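# Move one tray bottle upright into the crate's empty slot

## Task

Take one of the bottles on the tray and set it standing upright in the single free slot of the crate, while the remaining two bottles stay upright on the tray; the task fails if the crate or the tray ends up tipped or shifted from where it was.

## Robot and tools

Robot: two arms, left_arm and right_arm, each carrying a parallel gripper whose two fingers cannot fold. Base poses in the scene frame: left_arm at (+0.057, +0.528, +0.213) m, right_arm at (+0.031, -0.446, +0.213) m, both with quat_wxyz (+1.000, 0, 0, -0.018). A camera stand sits behind the arms.

Frames: the scene frame has its origin at table-top height halfway between the nominal bases, +x out over the table, +z up, and left_arm on the +y side (arm names do not match image sides). Fixed cameras and the table use the scene frame. Every hand pose, velocity, target and wrist-camera pose uses that arm's own base frame. Gripper axes: fingers point along its +z, open and close along its y. end_effector_position is the spot between the pads when shut; fingertips stick out about 33 mm past it for gaps up to 40 mm, shrinking to 9 mm when wide open. Reported poses can be off by a few centimetres, more at long reach.

Row layout (shared by execute_actions and move): one flat list of 20 numbers covering both arms, even if only one moves. First left_arm: x, y, z (metres, absolute position in left_arm's base frame), qw, qx, qy, qz (absolute orientation, w first), then gripper position, force_limit, speed. Then the same ten for right_arm in right_arm's base frame. The three gripper numbers lie in [-1, 1]. To hold an arm still, resend its last reported pose and its last gripper numbers every call; keep the quaternion constant across rows rather than copying a drifted reading.

Gripper numbers: position +1 = open 140 mm, about -0.8 = pads touching, -1 = close until blocked. force_limit sets squeeze after a slow close (roughly 14 N at -1, 40 N at 0, 58 N at +1); speed sets finger rate (about 30 mm/s at -1, 140 at 0, 250 at +1) and faster closes grip much harder. Both default to +1. After closing, check object_status: 0 moving, 1 blocked while opening, 2 blocked while closing (a grip), 3 reached target or pads met. It may lag 0.2 to 1.7 s. To tighten a grip, raise force_limit and nudge position (e.g. -1 to -0.98); to loosen, reopen and reclose slowly. position_measured is in counts: 3 open, ~75 = 100 mm, 139 = 60 mm, 200 = 20 mm, 230 = pads met.

execute_actions(actions, cameras): actions is a list of up to 15 actions; each action is a list of up to 15 rows, one per 1/30 s step, the last row repeated to fill 15 steps. Each step the controller clips the commanded pose to within 70 mm and 16 degrees of the measured one, so one action may fall short; the result's Hand target line shows where the arm is really headed. An action is refused for both arms if any target lies more than 0.6 m from the gripper along any of its axes. Images return only for an empty actions list or when cameras names them (["all"], names, or []).

move(target, speed, blend, stop_force, zero, blocking, cameras): drives each gripper in a straight line to the absolute poses in target (one 20-number row or a list of up to 15). speed 0.002 to 2 m/s (default 0.25), turning up to twice that in rad/s; one value or one per target. blend in metres rounds corners of a list (0 = stop at each). stop_force 10 to 80 N ends an arm's path when its estimated push against the motion exceeds it; use only slowly, not while the gripper turns, and omit it when backing off a contact. zero (default true) re-zeroes the force reference before moving. blocking=false returns after about 0.5 s while motion continues (not allowed with stop_force). Paths do not avoid obstacles or the other arm; avoid routing near an arm's own base. The result adds a move: line (done, off_target, moving, held, fault) plus limits such as paced or held.

wait(seconds 0 to 10, cameras): lets time pass holding commands. stop(cameras): brakes a running move. zoom_image(camera, region [x0, y0, x1, y1] pixels, max 504x504): enlarges part of a camera's latest image; cameras are cam_head_left, cam_head_right, cam_high, cam_low, cam_left_wrist, cam_right_wrist, all 672x504. clear_fault(arm, cameras): clears a reported torque or force fault on left_arm or right_arm. finished_scene(scene): ends the current scene; the goal must hold with the robot released.

Result lines: joint positions, joint torques, external joint torques (estimated outside load, includes held weight), flange force along gripper axes (noisy, includes held weight), velocities (omitted when reading within noise), Tool commands, MOTOR HOT or OVER-TEMPERATURE FAULT warnings.

Faults: an arm halts if contact torque hits a joint limit (waist and shoulder 323, elbow 152, wrist joints 42.7 N m) or outside force reaches 144 N; it then needs clear_fault. Arms are stiff, so commanding even slightly beyond a firm contact can fault. Holding loads or stretching far heats motors.

Avoid: dropping or releasing a moving bottle, knocking over the other bottles, bumping or dragging the crate or tray, striking fixed objects, pushing anything off the table, arms pressing on each other or one gripper closing on the other's fingers, and heavy twist on the gripper. Occasional outside nudges may move loose items.

Each tool is called as name(argument=value, ...) on one line, values as JSON.

## Session

execute_actions(actions=[])

Scene clock: 0.00 s.
left_arm: end_effector_position=(+0.4371, -0.2487, +0.0381) position_measured=3 object_status=3 end_effector_quat_wxyz=(-0.486, +0.487, +0.594, +0.416) | right_arm: end_effector_position=(+0.5121, +0.0228, +0.1792) position_measured=3 object_status=3 end_effector_quat_wxyz=(-0.014, +0.957, -0.291, +0.013)
Joint positions: left_arm=[-0.903 0.828 1.753 0.511 1.883 -1.325] | right_arm=[-0.037 0.01 2.047 0.024 1.053 2.113]
Joint velocities: within noise
Joint torques (N m): no reading
External joint torques (N m): no reading
Flange force (N): no reading
Hand target: left_arm +0.4371, -0.2487, +0.0381; -0.486, +0.487, +0.594, +0.416 | right_arm +0.5121, +0.0228, +0.1792; -0.014, +0.957, -0.291, +0.013
Tool commands: left_gripper/position=+1.0 left_gripper/force_limit=+1.0 left_gripper/speed=+1.0 right_gripper/position=+1.0 right_gripper/force_limit=+1.0 right_gripper/speed=+1.0

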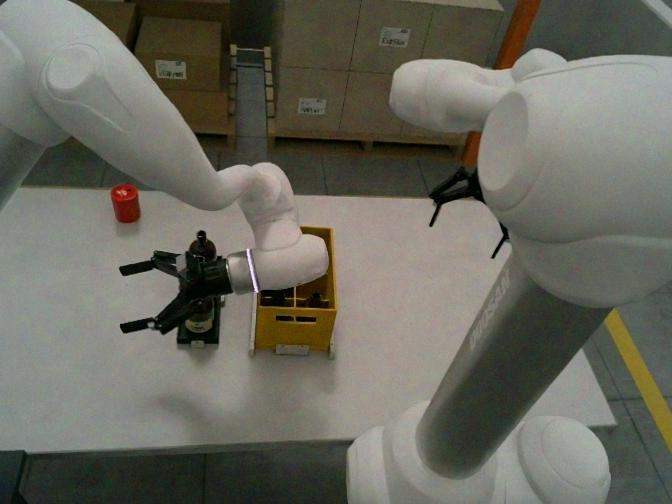

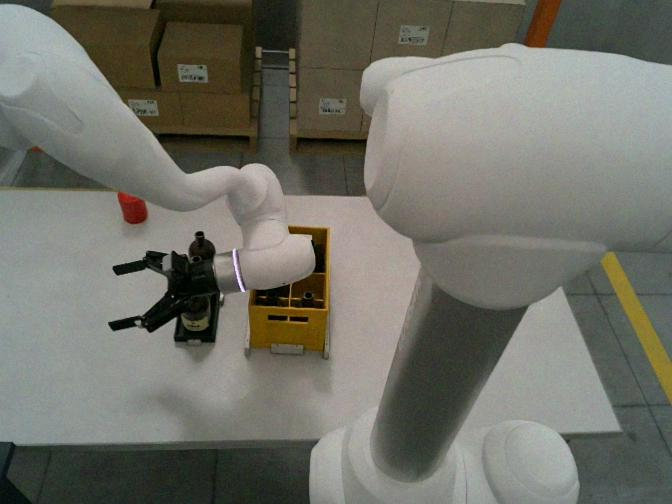

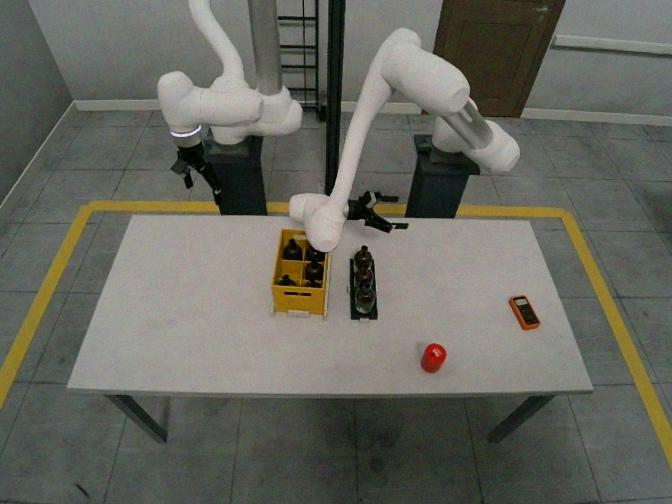

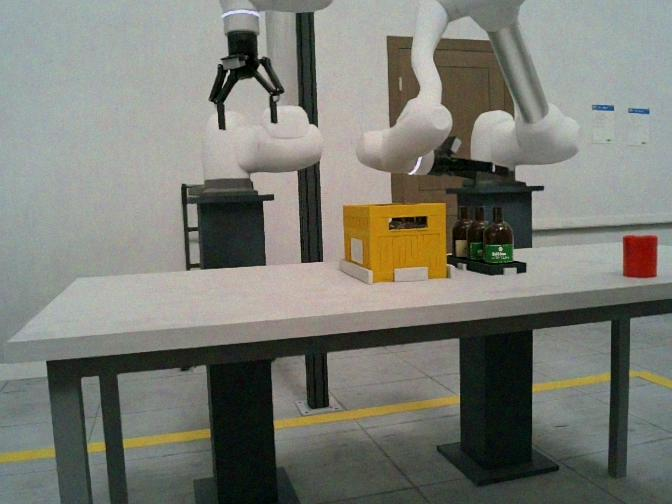

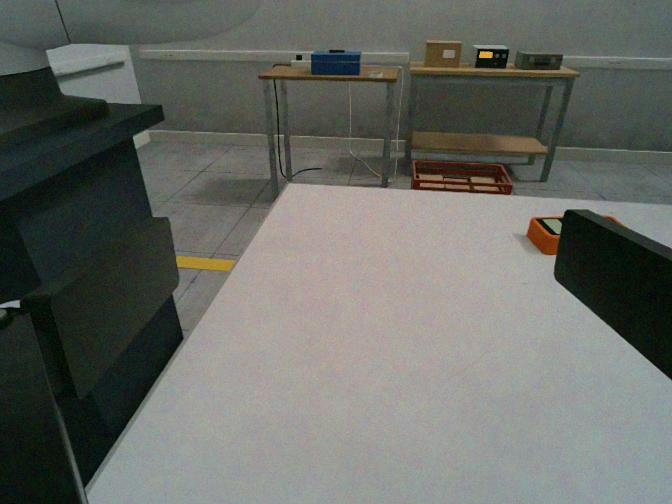

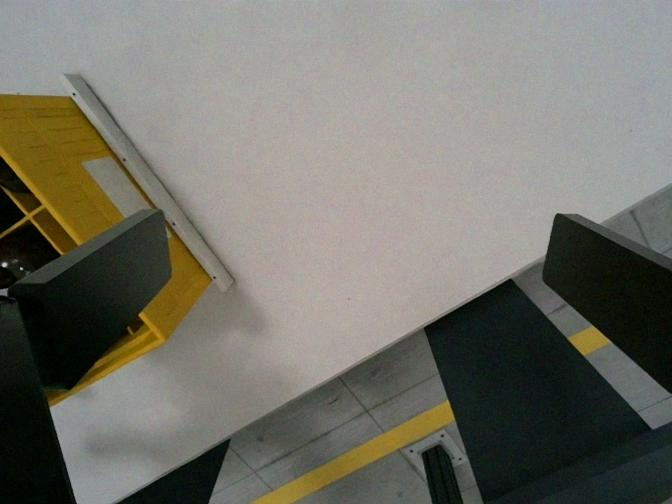

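move(target=[[0.4371,-0.2487,0.25,-0.486,0.487,0.594,0.416,1,1,1,0.5121,0.0228,0.1792,-0.014,0.957,-0.291,0.013,1,1,1],[0.45,-0.33,0.28,0,1,0,0,1,1,1,0.5121,0.0228,0.1792,-0.014,0.957,-0.291,0.013,1,1,1]], speed=0.5, blend=0.05, cameras=["all"])

Scene clock: 15.50 s.
left_arm: end_effector_position=(+0.4500, -0.3300, +0.2800) position_measured=3 object_status=3 end_effector_quat_wxyz=(+0.000, +1.000, +0.000, +0.000) | right_arm: end_effector_position=(+0.5121, +0.0228, +0.1792) position_measured=3 object_status=3 end_effector_quat_wxyz=(-0.014, +0.957, -0.291, +0.013)
Joint positions: left_arm=[-0.695 0.034 1.826 0 1.281 0.876] | right_arm=[-0.036 0.009 2.047 0.023 1.053 2.114]
Joint torques (N m): left_arm=[1.25 -42.62 -42.33 4.01 -0.04 0.11] | right_arm=[-1.14 -44.78 -34.72 3.76 -0.39 0.51]
External joint torques (N m): left_arm=[-1.37 -1.02 2.16 0.13 0 -0.11] | right_arm=[0.99 7.03 -2.23 0.04 0.26 -0.51]
Flange force (N): left_arm=[-5.9 -1.1 2.5] | right_arm=[11.6 -9.4 3.4]
Hand target: left_arm +0.4500, -0.3300, +0.2800; +0.000, +1.000, +0.000, +0.000 | right_arm +0.5121, +0.0228, +0.1792; -0.014, +0.957, -0.291, +0.013
Off the commanded pose: left_arm 0.000 m, 0 deg | right_arm 0.000 m, 0 deg.
move: done; limits=paced

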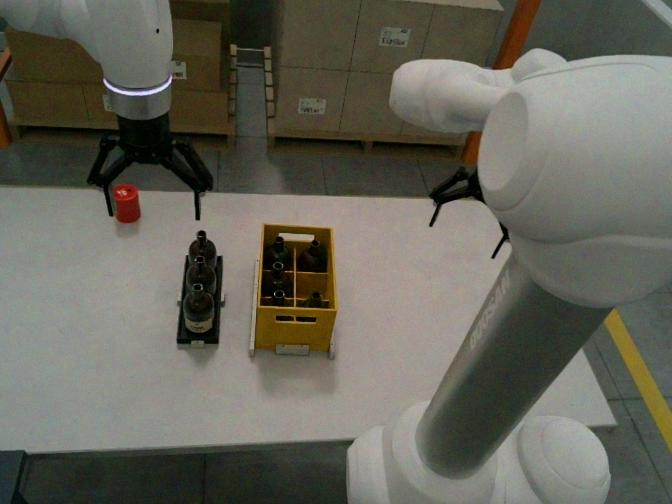

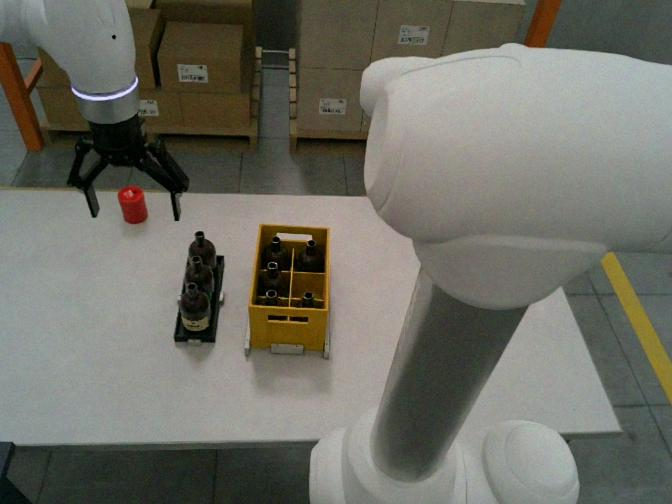

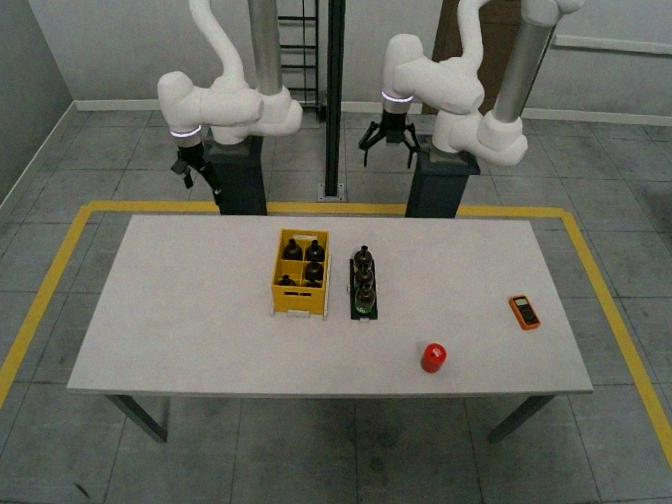

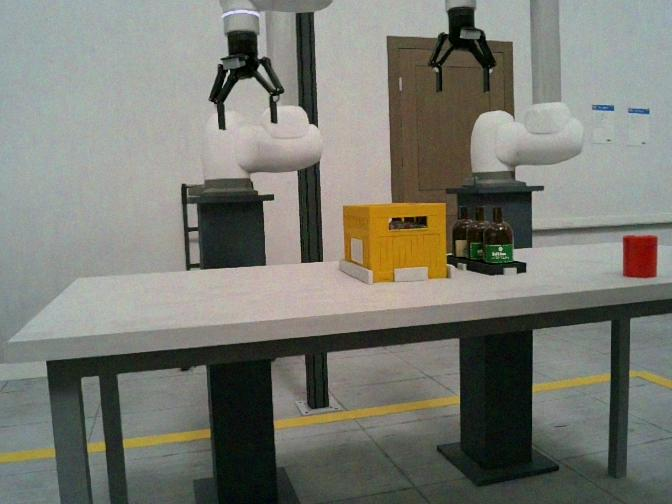

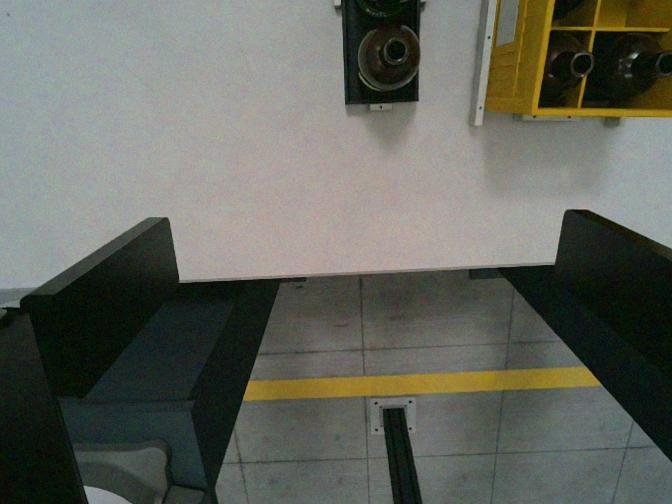

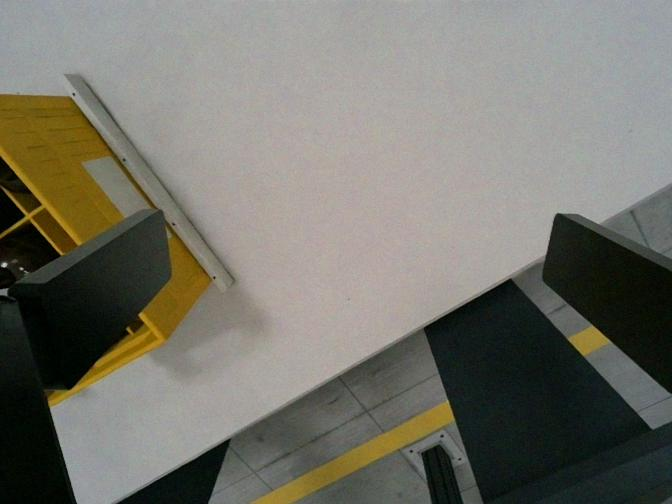

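move(target=[0.68,-0.33,0.28,0,1,0,0,1,1,1,0.5121,0.0228,0.1792,-0.014,0.957,-0.291,0.013,1,1,1], speed=0.4, cameras=["all"])

Scene clock: 22.40 s.
left_arm: end_effector_position=(+0.6800, -0.3300, +0.2800) position_measured=3 object_status=3 end_effector_quat_wxyz=(+0.000, +1.000, +0.000, +0.000) | right_arm: end_effector_position=(+0.5121, +0.0228, +0.1792) position_measured=3 object_status=3 end_effector_quat_wxyz=(-0.014, +0.957, -0.291, +0.013)
Joint positions: left_arm=[-0.498 0.345 1.448 0 1.348 1.073] | right_arm=[-0.036 0.009 2.047 0.023 1.053 2.114]
Joint torques (N m): left_arm=[1.42 -74.02 -42.71 4.03 -0.03 0.15] | right_arm=[-1.19 -44.67 -34.71 3.74 -0.34 0.55]
External joint torques (N m): left_arm=[-1.51 -1.96 1.83 0.17 -0.02 -0.15] | right_arm=[1.27 6.43 -2.26 0.06 0.21 -0.55]
Flange force (N): left_arm=[-7.5 -1.2 1.8] | right_arm=[10.6 -9.3 2.9]
Hand target: left_arm +0.6800, -0.3300, +0.2800; +0.000, +1.000, +0.000, +0.000 | right_arm +0.5121, +0.0228, +0.1792; -0.014, +0.957, -0.291, +0.013
Off the commanded pose: left_arm 0.000 m, 0 deg | right_arm 0.000 m, 0 deg.
move: done

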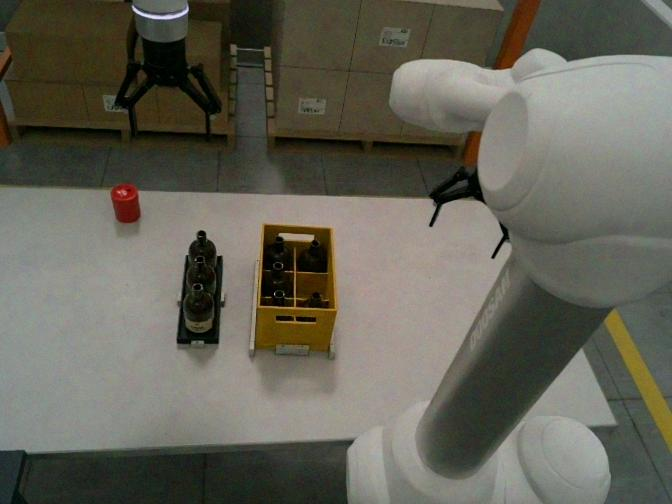

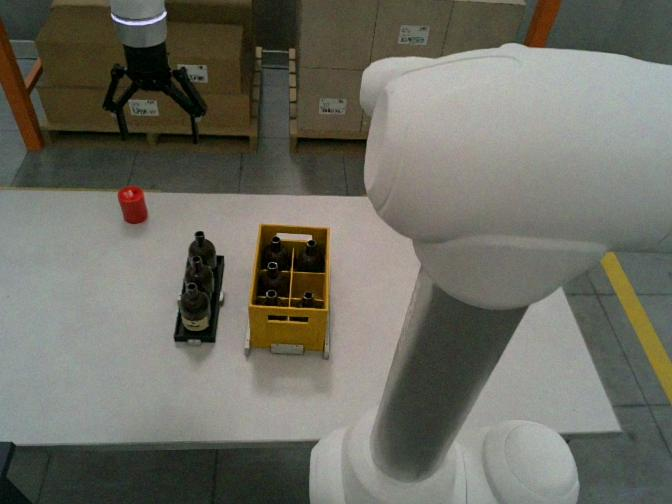

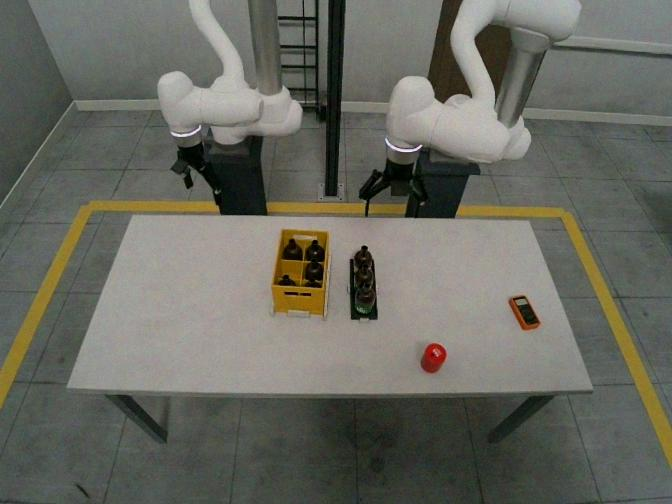

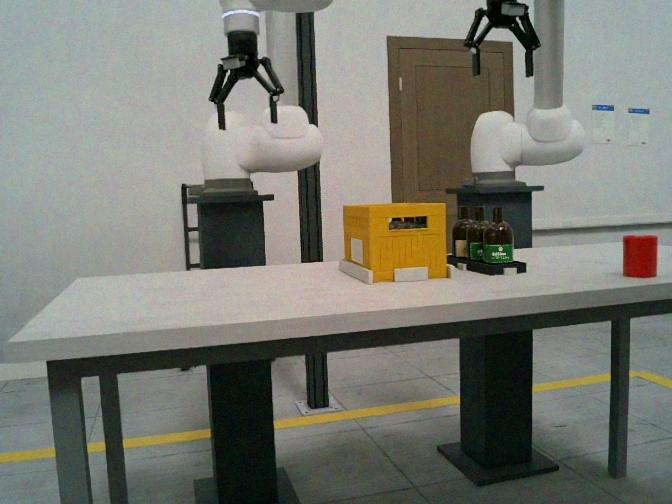

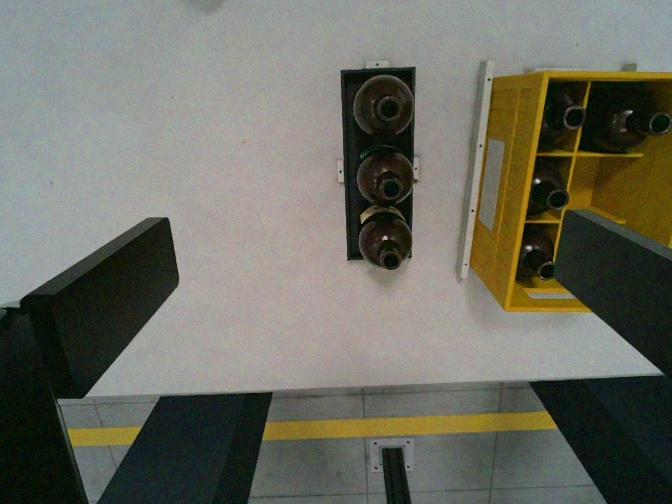

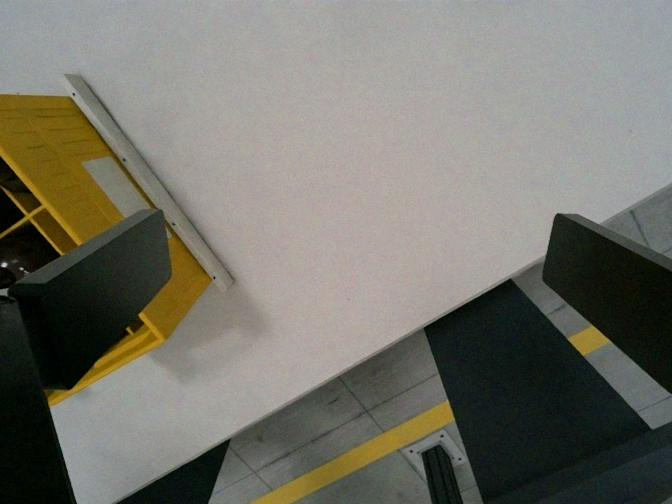

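move(target=[0.555,-0.385,0.05,0,1,0,0,0.2,0,0,0.5121,0.0228,0.1792,-0.014,0.957,-0.291,0.013,1,1,1], speed=0.4, cameras=["cam_left_wrist","cam_head_left","cam_low"])

Scene clock: 57.37 s.
left_arm: end_effector_position=(+0.5550, -0.3850, +0.0500) position_measured=104 object_status=3 end_effector_quat_wxyz=(+0.000, +1.000, +0.000, +0.000) | right_arm: end_effector_position=(+0.5121, +0.0228, +0.1792) position_measured=3 object_status=3 end_effector_quat_wxyz=(-0.014, +0.957, -0.291, +0.013)
Joint positions: left_arm=[-0.658 0.387 1.847 0 0.908 0.913] | right_arm=[-0.036 0.009 2.047 0.023 1.053 2.114]
Joint torques (N m): left_arm=[1.96 -69.7 -34.98 3.23 -0.09 0.02] | right_arm=[-1 -44.75 -34.71 3.73 -0.39 0.55]
External joint torques (N m): left_arm=[-2.09 -2.67 1.75 0.19 0.05 -0.02] | right_arm=[0.83 6.97 -2.29 0.07 0.25 -0.56]
Flange force (N): left_arm=[-7.7 -1.5 -1.6] | right_arm=[11.8 -9.0 3.3]
Hand target: left_arm +0.5550, -0.3850, +0.0500; +0.000, +1.000, +0.000, +0.000 | right_arm +0.5121, +0.0228, +0.1792; -0.014, +0.957, -0.291, +0.013
Off the commanded pose: left_arm 0.000 m, 0 deg | right_arm 0.000 m, 0 deg.
move: done
Images, in order (width x height): cam_head_left 672x504, cam_low 672x504, cam_left_wrist 672x504.

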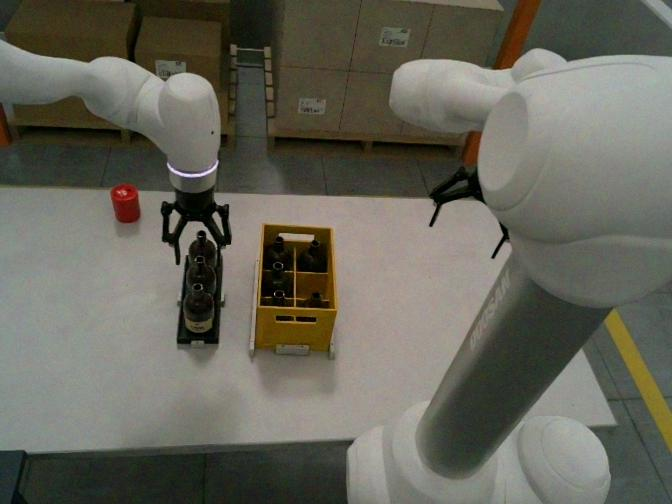

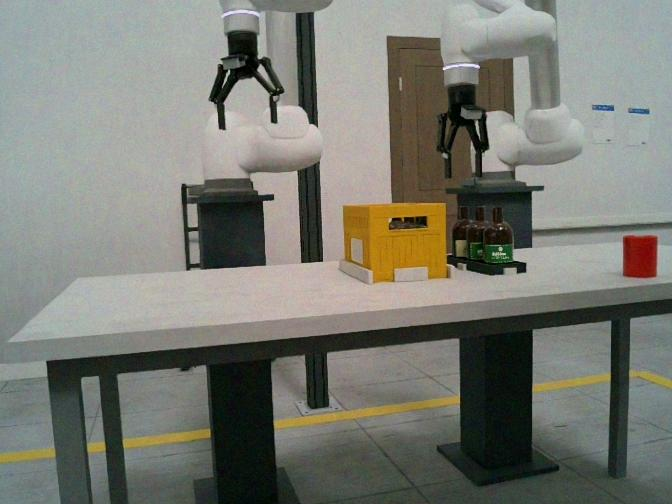

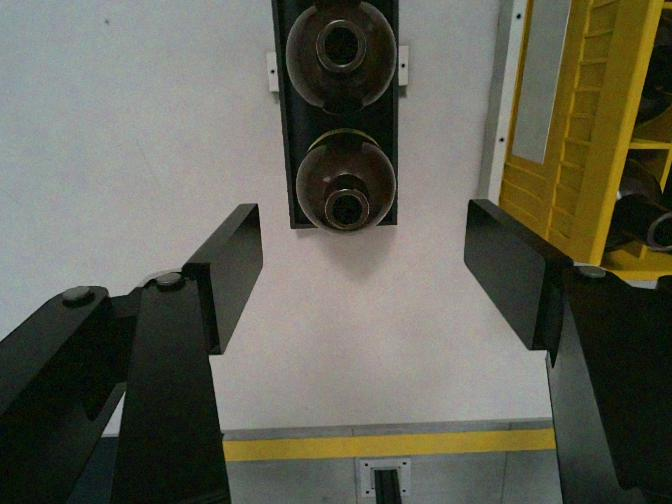

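move(target=[[0.547,-0.3815,-0.03,0,1,0,0,0.2,0,0,0.5121,0.0228,0.1792,-0.014,0.957,-0.291,0.013,1,1,1],[0.547,-0.3815,-0.07,0,1,0,0,0.2,0,0,0.5121,0.0228,0.1792,-0.014,0.957,-0.291,0.013,1,1,1],[0.547,-0.3815,-0.07,0,1,0,0,-1,0.2,-1,0.5121,0.0228,0.1792,-0.014,0.957,-0.291,0.013,1,1,1]], speed=0.12, blend=[0.01,0,0], cameras=["cam_left_wrist","cam_head_left","cam_low"])

Scene clock: 68.90 s.
left_arm: end_effector_position=(+0.5470, -0.3815, -0.0700) position_measured=147 object_status=0 end_effector_quat_wxyz=(+0.000, +1.000, +0.000, +0.000) | right_arm: end_effector_position=(+0.5121, +0.0228, +0.1792) position_measured=3 object_status=3 end_effector_quat_wxyz=(-0.014, +0.957, -0.291, +0.013)
Joint positions: left_arm=[-0.661 0.518 1.926 0 0.697 0.91] | right_arm=[-0.036 0.009 2.047 0.023 1.053 2.114]
Joint torques (N m): left_arm=[-2.34 -58.34 -22.35 1.26 -2.38 0.13] | right_arm=[-1.49 -44.78 -34.73 3.76 -0.39 0.54]
External joint torques (N m): left_arm=[2.22 -20.02 -4.61 1.52 2.35 -0.13] | right_arm=[1.46 7.03 -1.96 0.02 0.27 -0.54]
Flange force (N): left_arm=[-6.7 -8.5 -31.9] | right_arm=[10.8 -9.9 3.7]
Hand target: left_arm +0.5470, -0.3815, -0.0700; +0.000, +1.000, +0.000, +0.000 | right_arm +0.5121, +0.0228, +0.1792; -0.014, +0.957, -0.291, +0.013
Off the commanded pose: left_arm 0.000 m, 0 deg | right_arm 0.000 m, 0 deg.
move: done
Images, in order (width x height): cam_head_left 672x504, cam_low 672x504, cam_left_wrist 672x504.

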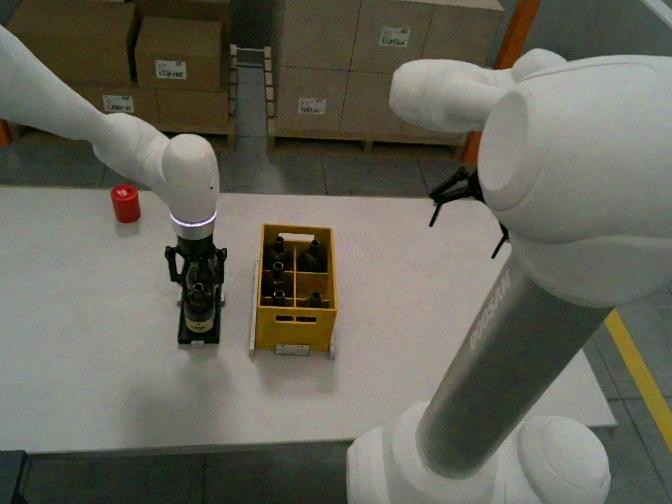

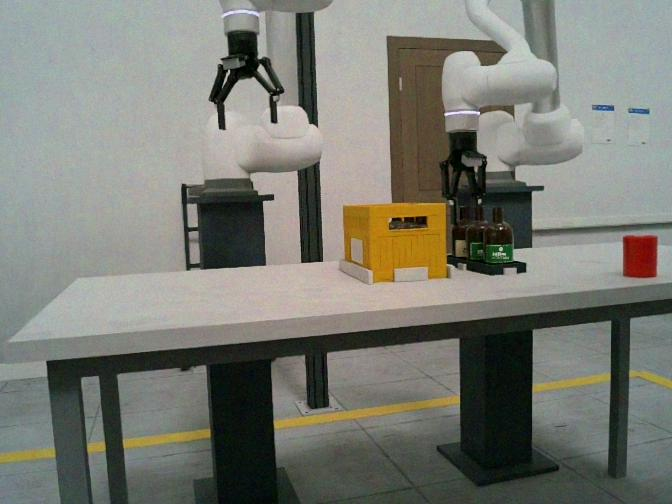

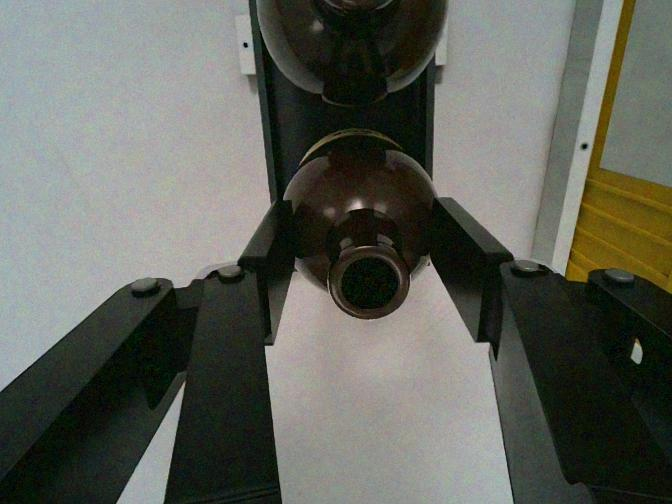

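move(target=[[0.547,-0.3815,-0.0701,0,1,0,0,0.1,0,-0.5,0.5121,0.0228,0.1792,-0.014,0.957,-0.291,0.013,1,1,1],[0.548,-0.3815,-0.045,0,1,0,0,0.1,0,-0.5,0.5121,0.0228,0.1792,-0.014,0.957,-0.291,0.013,1,1,1],[0.548,-0.3815,-0.045,0,1,0,0,-1,0.2,-1,0.5121,0.0228,0.1792,-0.014,0.957,-0.291,0.013,1,1,1]], speed=0.12, cameras=["cam_left_wrist"])

wait(seconds=1, cameras=["cam_left_wrist","cam_low"])

Scene clock: 78.87 s.
left_arm: end_effector_position=(+0.5480, -0.3815, -0.0450) position_measured=194 object_status=0 end_effector_quat_wxyz=(+0.000, +1.000, +0.000, +0.000) | right_arm: end_effector_position=(+0.5121, +0.0228, +0.1792) position_measured=3 object_status=3 end_effector_quat_wxyz=(-0.014, +0.957, -0.291, +0.013)
Joint positions: left_arm=[-0.66 0.487 1.915 0 0.74 0.911] | right_arm=[-0.036 0.009 2.047 0.023 1.053 2.114]
Joint torques (N m): left_arm=[0.45 -69.94 -28.26 2.51 -0.59 0.03] | right_arm=[-1.19 -44.91 -34.81 3.77 -0.43 0.53]
External joint torques (N m): left_arm=[-0.61 -6.89 -0.18 0.42 0.54 -0.03] | right_arm=[1.34 6.77 -2.15 0.04 0.29 -0.53]
Flange force (N): left_arm=[-6.4 -3.3 -9.7] | right_arm=[10.8 -9.7 3.2]
Hand target: left_arm +0.5480, -0.3815, -0.0450; +0.000, +1.000, +0.000, +0.000 | right_arm +0.5121, +0.0228, +0.1792; -0.014, +0.957, -0.291, +0.013
Off the commanded pose: left_arm 0.000 m, 0 deg | right_arm 0.000 m, 0 deg.
move: done
Images, in order (width x height): cam_left_wrist 672x504.

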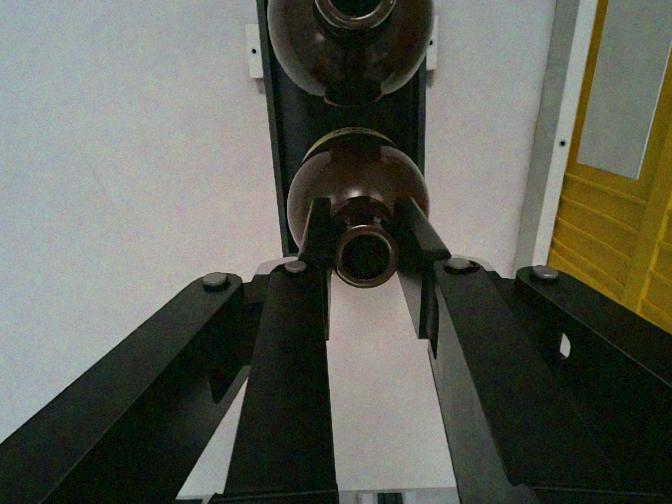

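Scene clock: 79.87 s.
left_arm: end_effector_position=(+0.5480, -0.3815, -0.0450) position_measured=194 object_status=2 end_effector_quat_wxyz=(+0.000, +1.000, +0.000, +0.000) | right_arm: end_effector_position=(+0.5121, +0.0228, +0.1792) position_measured=3 object_status=3 end_effector_quat_wxyz=(-0.014, +0.957, -0.291, +0.013)
Joint positions: left_arm=[-0.66 0.487 1.915 0 0.74 0.911] | right_arm=[-0.036 0.009 2.047 0.023 1.053 2.114]
Joint torques (N m): left_arm=[-0.43 -69.3 -28.17 2.43 -0.61 -0.01] | right_arm=[-1.15 -44.81 -34.73 3.74 -0.36 0.56]
External joint torques (N m): left_arm=[0.28 -7.61 -0.24 0.5 0.56 0.01] | right_arm=[1.17 6.9 -2.28 0.07 0.22 -0.56]
Flange force (N): left_arm=[-6.1 -4.8 -10.7] | right_arm=[11.4 -9.5 3.3]
Hand target: left_arm +0.5480, -0.3815, -0.0450; +0.000, +1.000, +0.000, +0.000 | right_arm +0.5121, +0.0228, +0.1792; -0.014, +0.957, -0.291, +0.013
Tool commands: left_gripper/position=-1.0 left_gripper/force_limit=+0.2 left_gripper/speed=-1.0 right_gripper/position=+1.0 right_gripper/force_limit=+1.0 right_gripper/speed=+1.0
Off the commanded pose: left_arm 0.000 m, 0 deg | right_arm 0.000 m, 0 deg.
wait: 1.00 s; at rest by 0.17 s
Images, in order (width x height): cam_low 672x504, cam_left_wrist 672x504.

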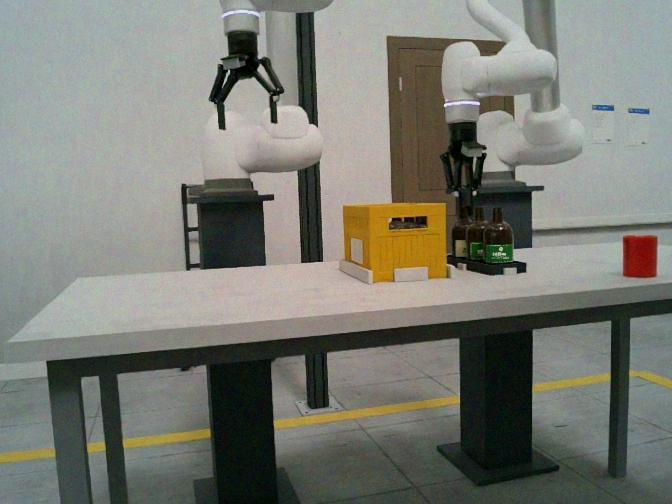

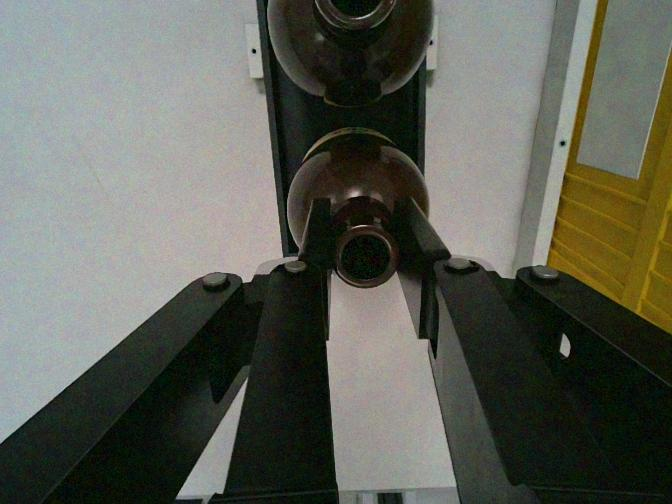

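move(target=[[0.548,-0.3815,0.15,0,1,0,0,-1,0.2,-1,0.5121,0.0228,0.1792,-0.014,0.957,-0.291,0.013,1,1,1],[0.625,-0.63,0.17,0,1,0,0,-1,0.2,-1,0.5121,0.0228,0.1792,-0.014,0.957,-0.291,0.013,1,1,1]], speed=[0.2,0.3], blend=[0.03,0], cameras=["cam_left_wrist","cam_head_left","cam_low","cam_high","cam_head_right"])

Scene clock: 87.67 s.
left_arm: end_effector_position=(+0.6250, -0.6300, +0.1700) position_measured=194 object_status=2 end_effector_quat_wxyz=(+0.000, +1.000, +0.000, +0.000) | right_arm: end_effector_position=(+0.5121, +0.0228, +0.1792) position_measured=3 object_status=3 end_effector_quat_wxyz=(-0.014, +0.957, -0.291, +0.013)
Joint positions: left_arm=[-0.828 0.602 1.26 0 1.279 0.743] | right_arm=[-0.036 0.009 2.047 0.023 1.053 2.114]
Joint torques (N m): left_arm=[1.67 -97.94 -43.51 3.95 0 0.05] | right_arm=[-0.98 -44.68 -34.75 3.8 -0.37 0.53]
External joint torques (N m): left_arm=[-1.9 -0.96 3.27 0.2 -0.04 -0.05] | right_arm=[0.97 6.82 -2.29 0.01 0.23 -0.53]
Flange force (N): left_arm=[-8.9 -5.9 3.1] | right_arm=[11.4 -9.2 3.2]
Hand target: left_arm +0.6250, -0.6300, +0.1700; +0.000, +1.000, +0.000, +0.000 | right_arm +0.5121, +0.0228, +0.1792; -0.014, +0.957, -0.291, +0.013
Off the commanded pose: left_arm 0.000 m, 0 deg | right_arm 0.000 m, 0 deg.
move: done
Images, in order (width x height): cam_head_left 672x504, cam_head_right 672x504, cam_high 672x504, cam_low 672x504, cam_left_wrist 672x504.

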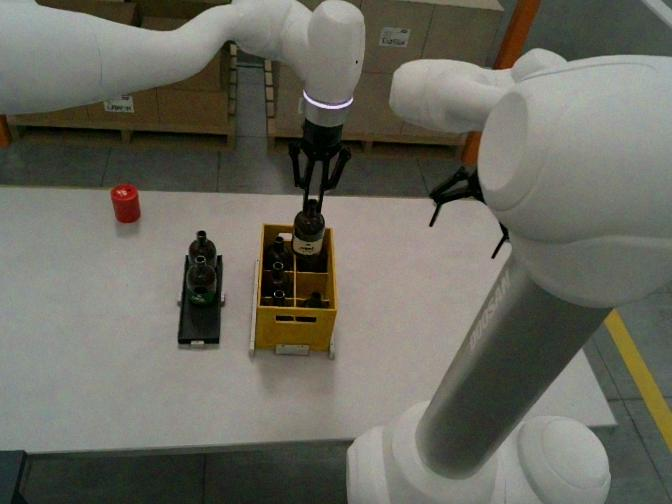

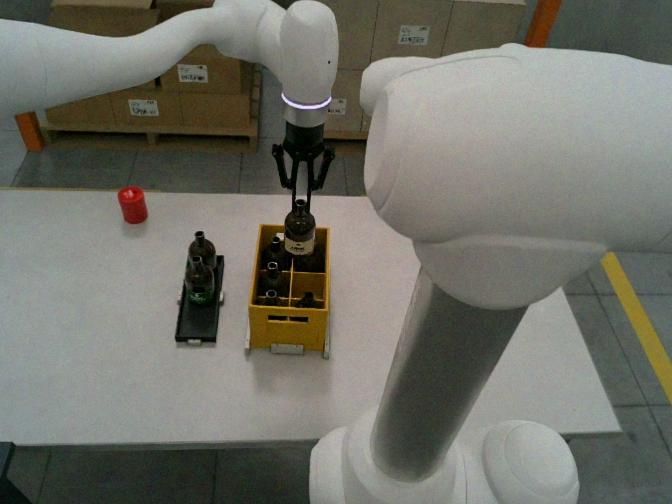

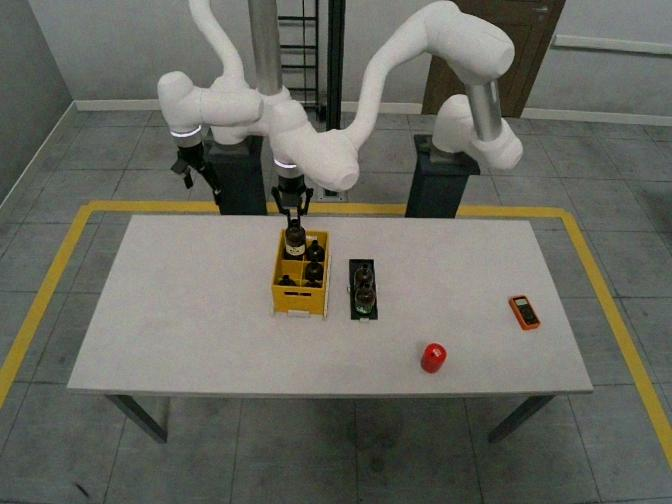

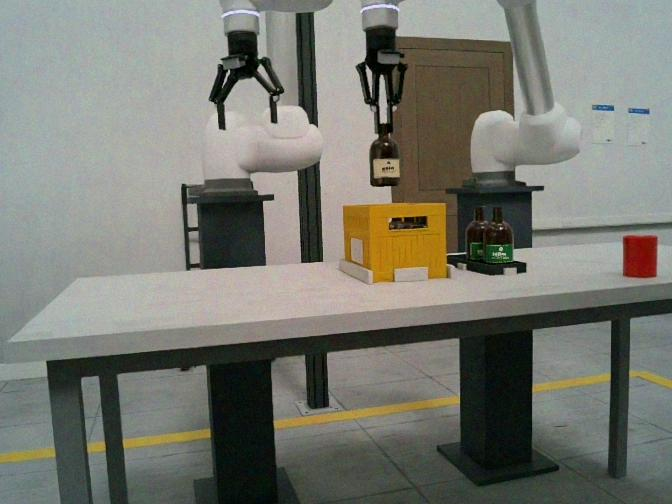

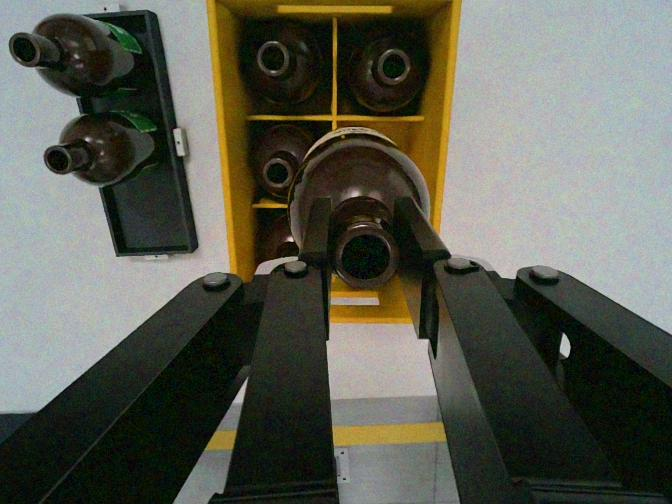

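move(target=[[0.623,-0.662,0.165,0,1,0,0,-1,0.2,-1,0.5121,0.0228,0.1792,-0.014,0.957,-0.291,0.013,1,1,1],[0.623,-0.662,0.08,0,1,0,0,-1,0.2,-1,0.5121,0.0228,0.1792,-0.014,0.957,-0.291,0.013,1,1,1]], speed=0.15, cameras=["cam_left_wrist","cam_head_left","cam_head_right","cam_low","cam_high"])

Scene clock: 105.07 s.
left_arm: end_effector_position=(+0.6230, -0.6620, +0.0801) position_measured=194 object_status=2 end_effector_quat_wxyz=(+0.000, +1.000, +0.000, +0.000) | right_arm: end_effector_position=(+0.5121, +0.0228, +0.1792) position_measured=3 object_status=3 end_effector_quat_wxyz=(-0.014, +0.957, -0.291, +0.013)
Joint positions: left_arm=[-0.854 0.689 1.284 0 1.169 0.717] | right_arm=[-0.036 0.009 2.047 0.023 1.053 2.114]
Joint torques (N m): left_arm=[1.04 -102.96 -41.95 3.81 -0.12 0] | right_arm=[-1.21 -44.85 -34.76 3.77 -0.39 0.53]
External joint torques (N m): left_arm=[-1.19 -1.53 3.28 0.19 0.08 0] | right_arm=[1.05 7.22 -2.02 0.01 0.26 -0.53]
Flange force (N): left_arm=[-8.7 -7.3 1.4] | right_arm=[11.5 -9.4 3.8]
Hand target: left_arm +0.6230, -0.6620, +0.0800; +0.000, +1.000, +0.000, +0.000 | right_arm +0.5121, +0.0228, +0.1792; -0.014, +0.957, -0.291, +0.013
Off the commanded pose: left_arm 0.000 m, 0 deg | right_arm 0.000 m, 0 deg.
move: done
Images, in order (width x height): cam_head_left 672x504, cam_head_right 672x504, cam_high 672x504, cam_low 672x504, cam_left_wrist 672x504.

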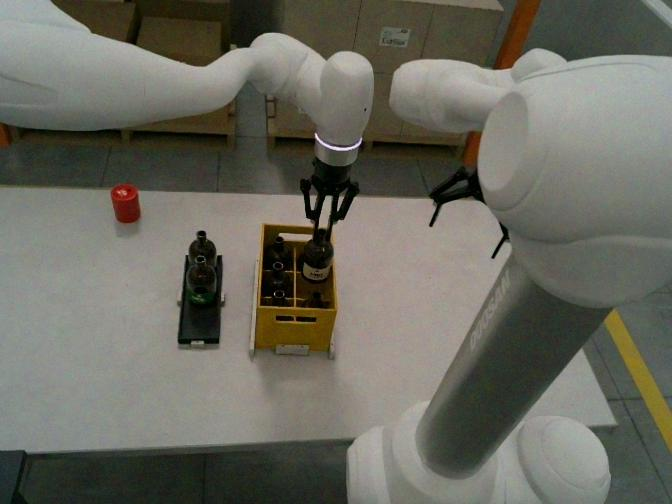

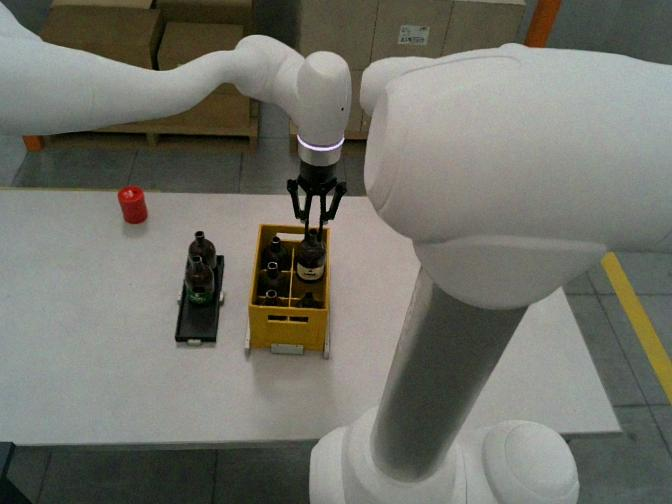

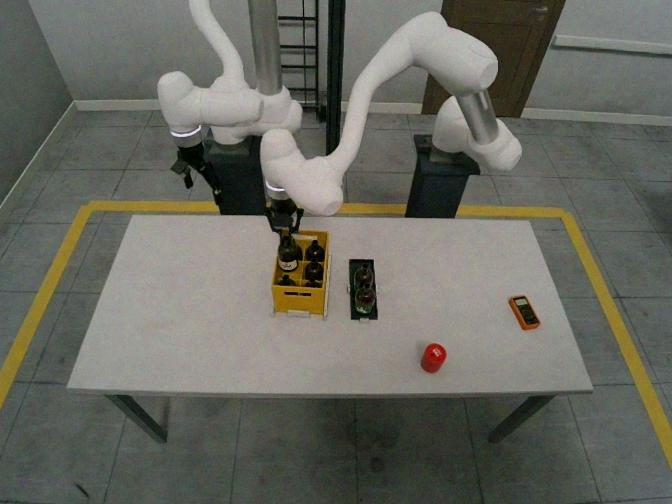

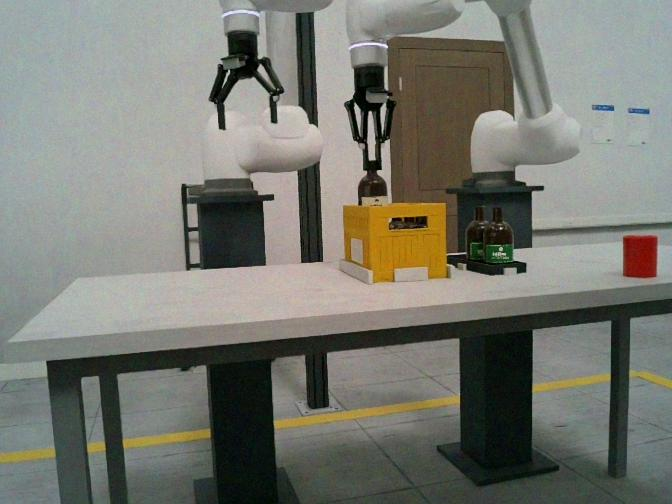

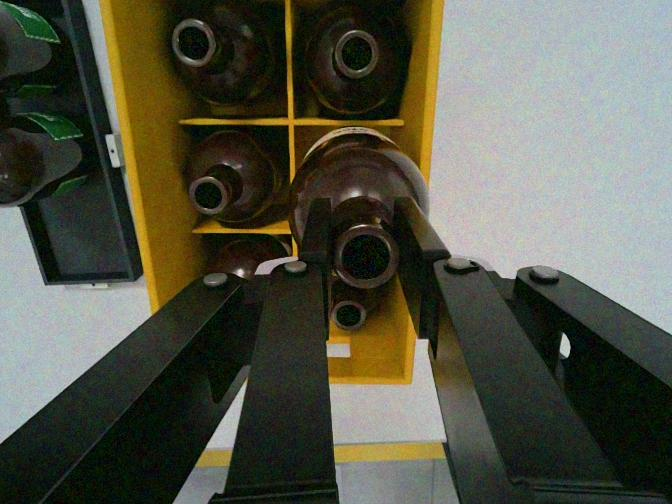

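move(target=[[0.620,-0.664,0.0,0,1,0,0,-1,0.2,-1,0.5121,0.0228,0.1792,-0.014,0.957,-0.291,0.013,1,1,1],[0.620,-0.664,-0.06,0,1,0,0,-1,0.2,-1,0.5121,0.0228,0.1792,-0.014,0.957,-0.291,0.013,1,1,1]], speed=[0.08,0.015], stop_force=12, cameras=["cam_left_wrist","cam_head_left","cam_low"])

Scene clock: 117.50 s.
left_arm: end_effector_position=(+0.6201, -0.6640, -0.0419) position_measured=194 object_status=2 end_effector_quat_wxyz=(+0.000, +1.000, +0.000, +0.000) | right_arm: end_effector_position=(+0.5121, +0.0228, +0.1792) position_measured=3 object_status=3 end_effector_quat_wxyz=(-0.014, +0.957, -0.291, +0.013)
Joint positions: left_arm=[-0.858 0.783 1.358 0 1.001 0.713] | right_arm=[-0.036 0.009 2.047 0.023 1.053 2.114]
Joint torques (N m): left_arm=[-3.26 -84.52 -29.64 2.11 -2.78 0.01] | right_arm=[-1.26 -44.83 -34.79 3.71 -0.35 0.53]
External joint torques (N m): left_arm=[3 -24.02 -5.8 1.55 2.74 -0.01] | right_arm=[1.02 7.01 -2.21 0.09 0.21 -0.53]
Flange force (N): left_arm=[-7.3 -12.6 -27.3] | right_arm=[11.5 -9.4 3.5]
Hand target: left_arm +0.6201, -0.6640, -0.0420; +0.000, +1.000, +0.000, +0.000 | right_arm +0.5121, +0.0228, +0.1792; -0.014, +0.957, -0.291, +0.013
Off the commanded pose: left_arm 0.018 m, 0 deg | right_arm 0.000 m, 0 deg.
move: contact (left_arm); path passed 1 of 2 targets
Images, in order (width x height): cam_head_left 672x504, cam_low 672x504, cam_left_wrist 672x504.

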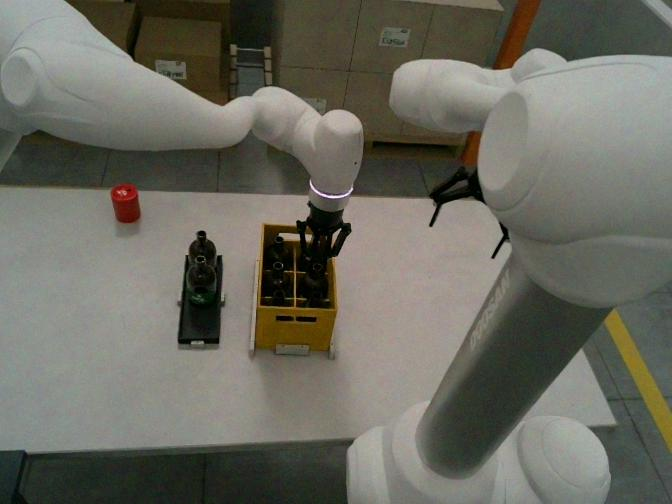

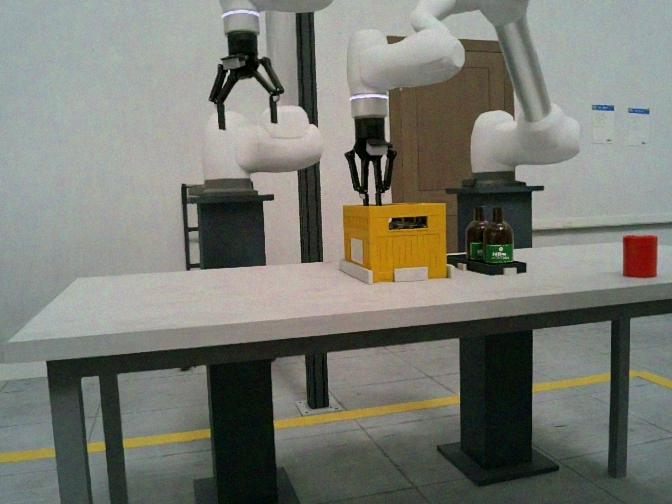

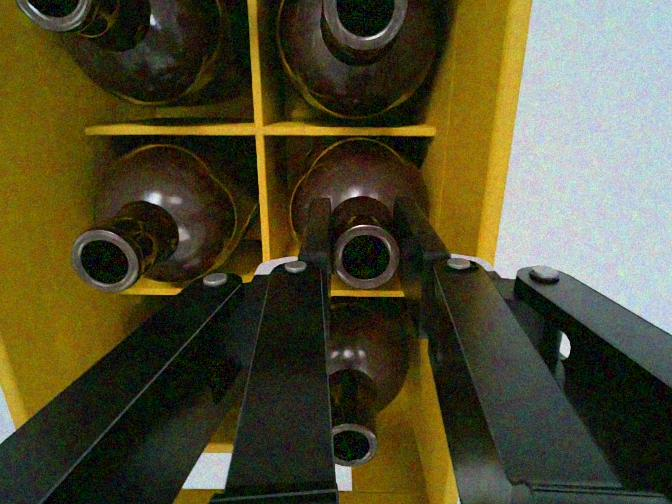

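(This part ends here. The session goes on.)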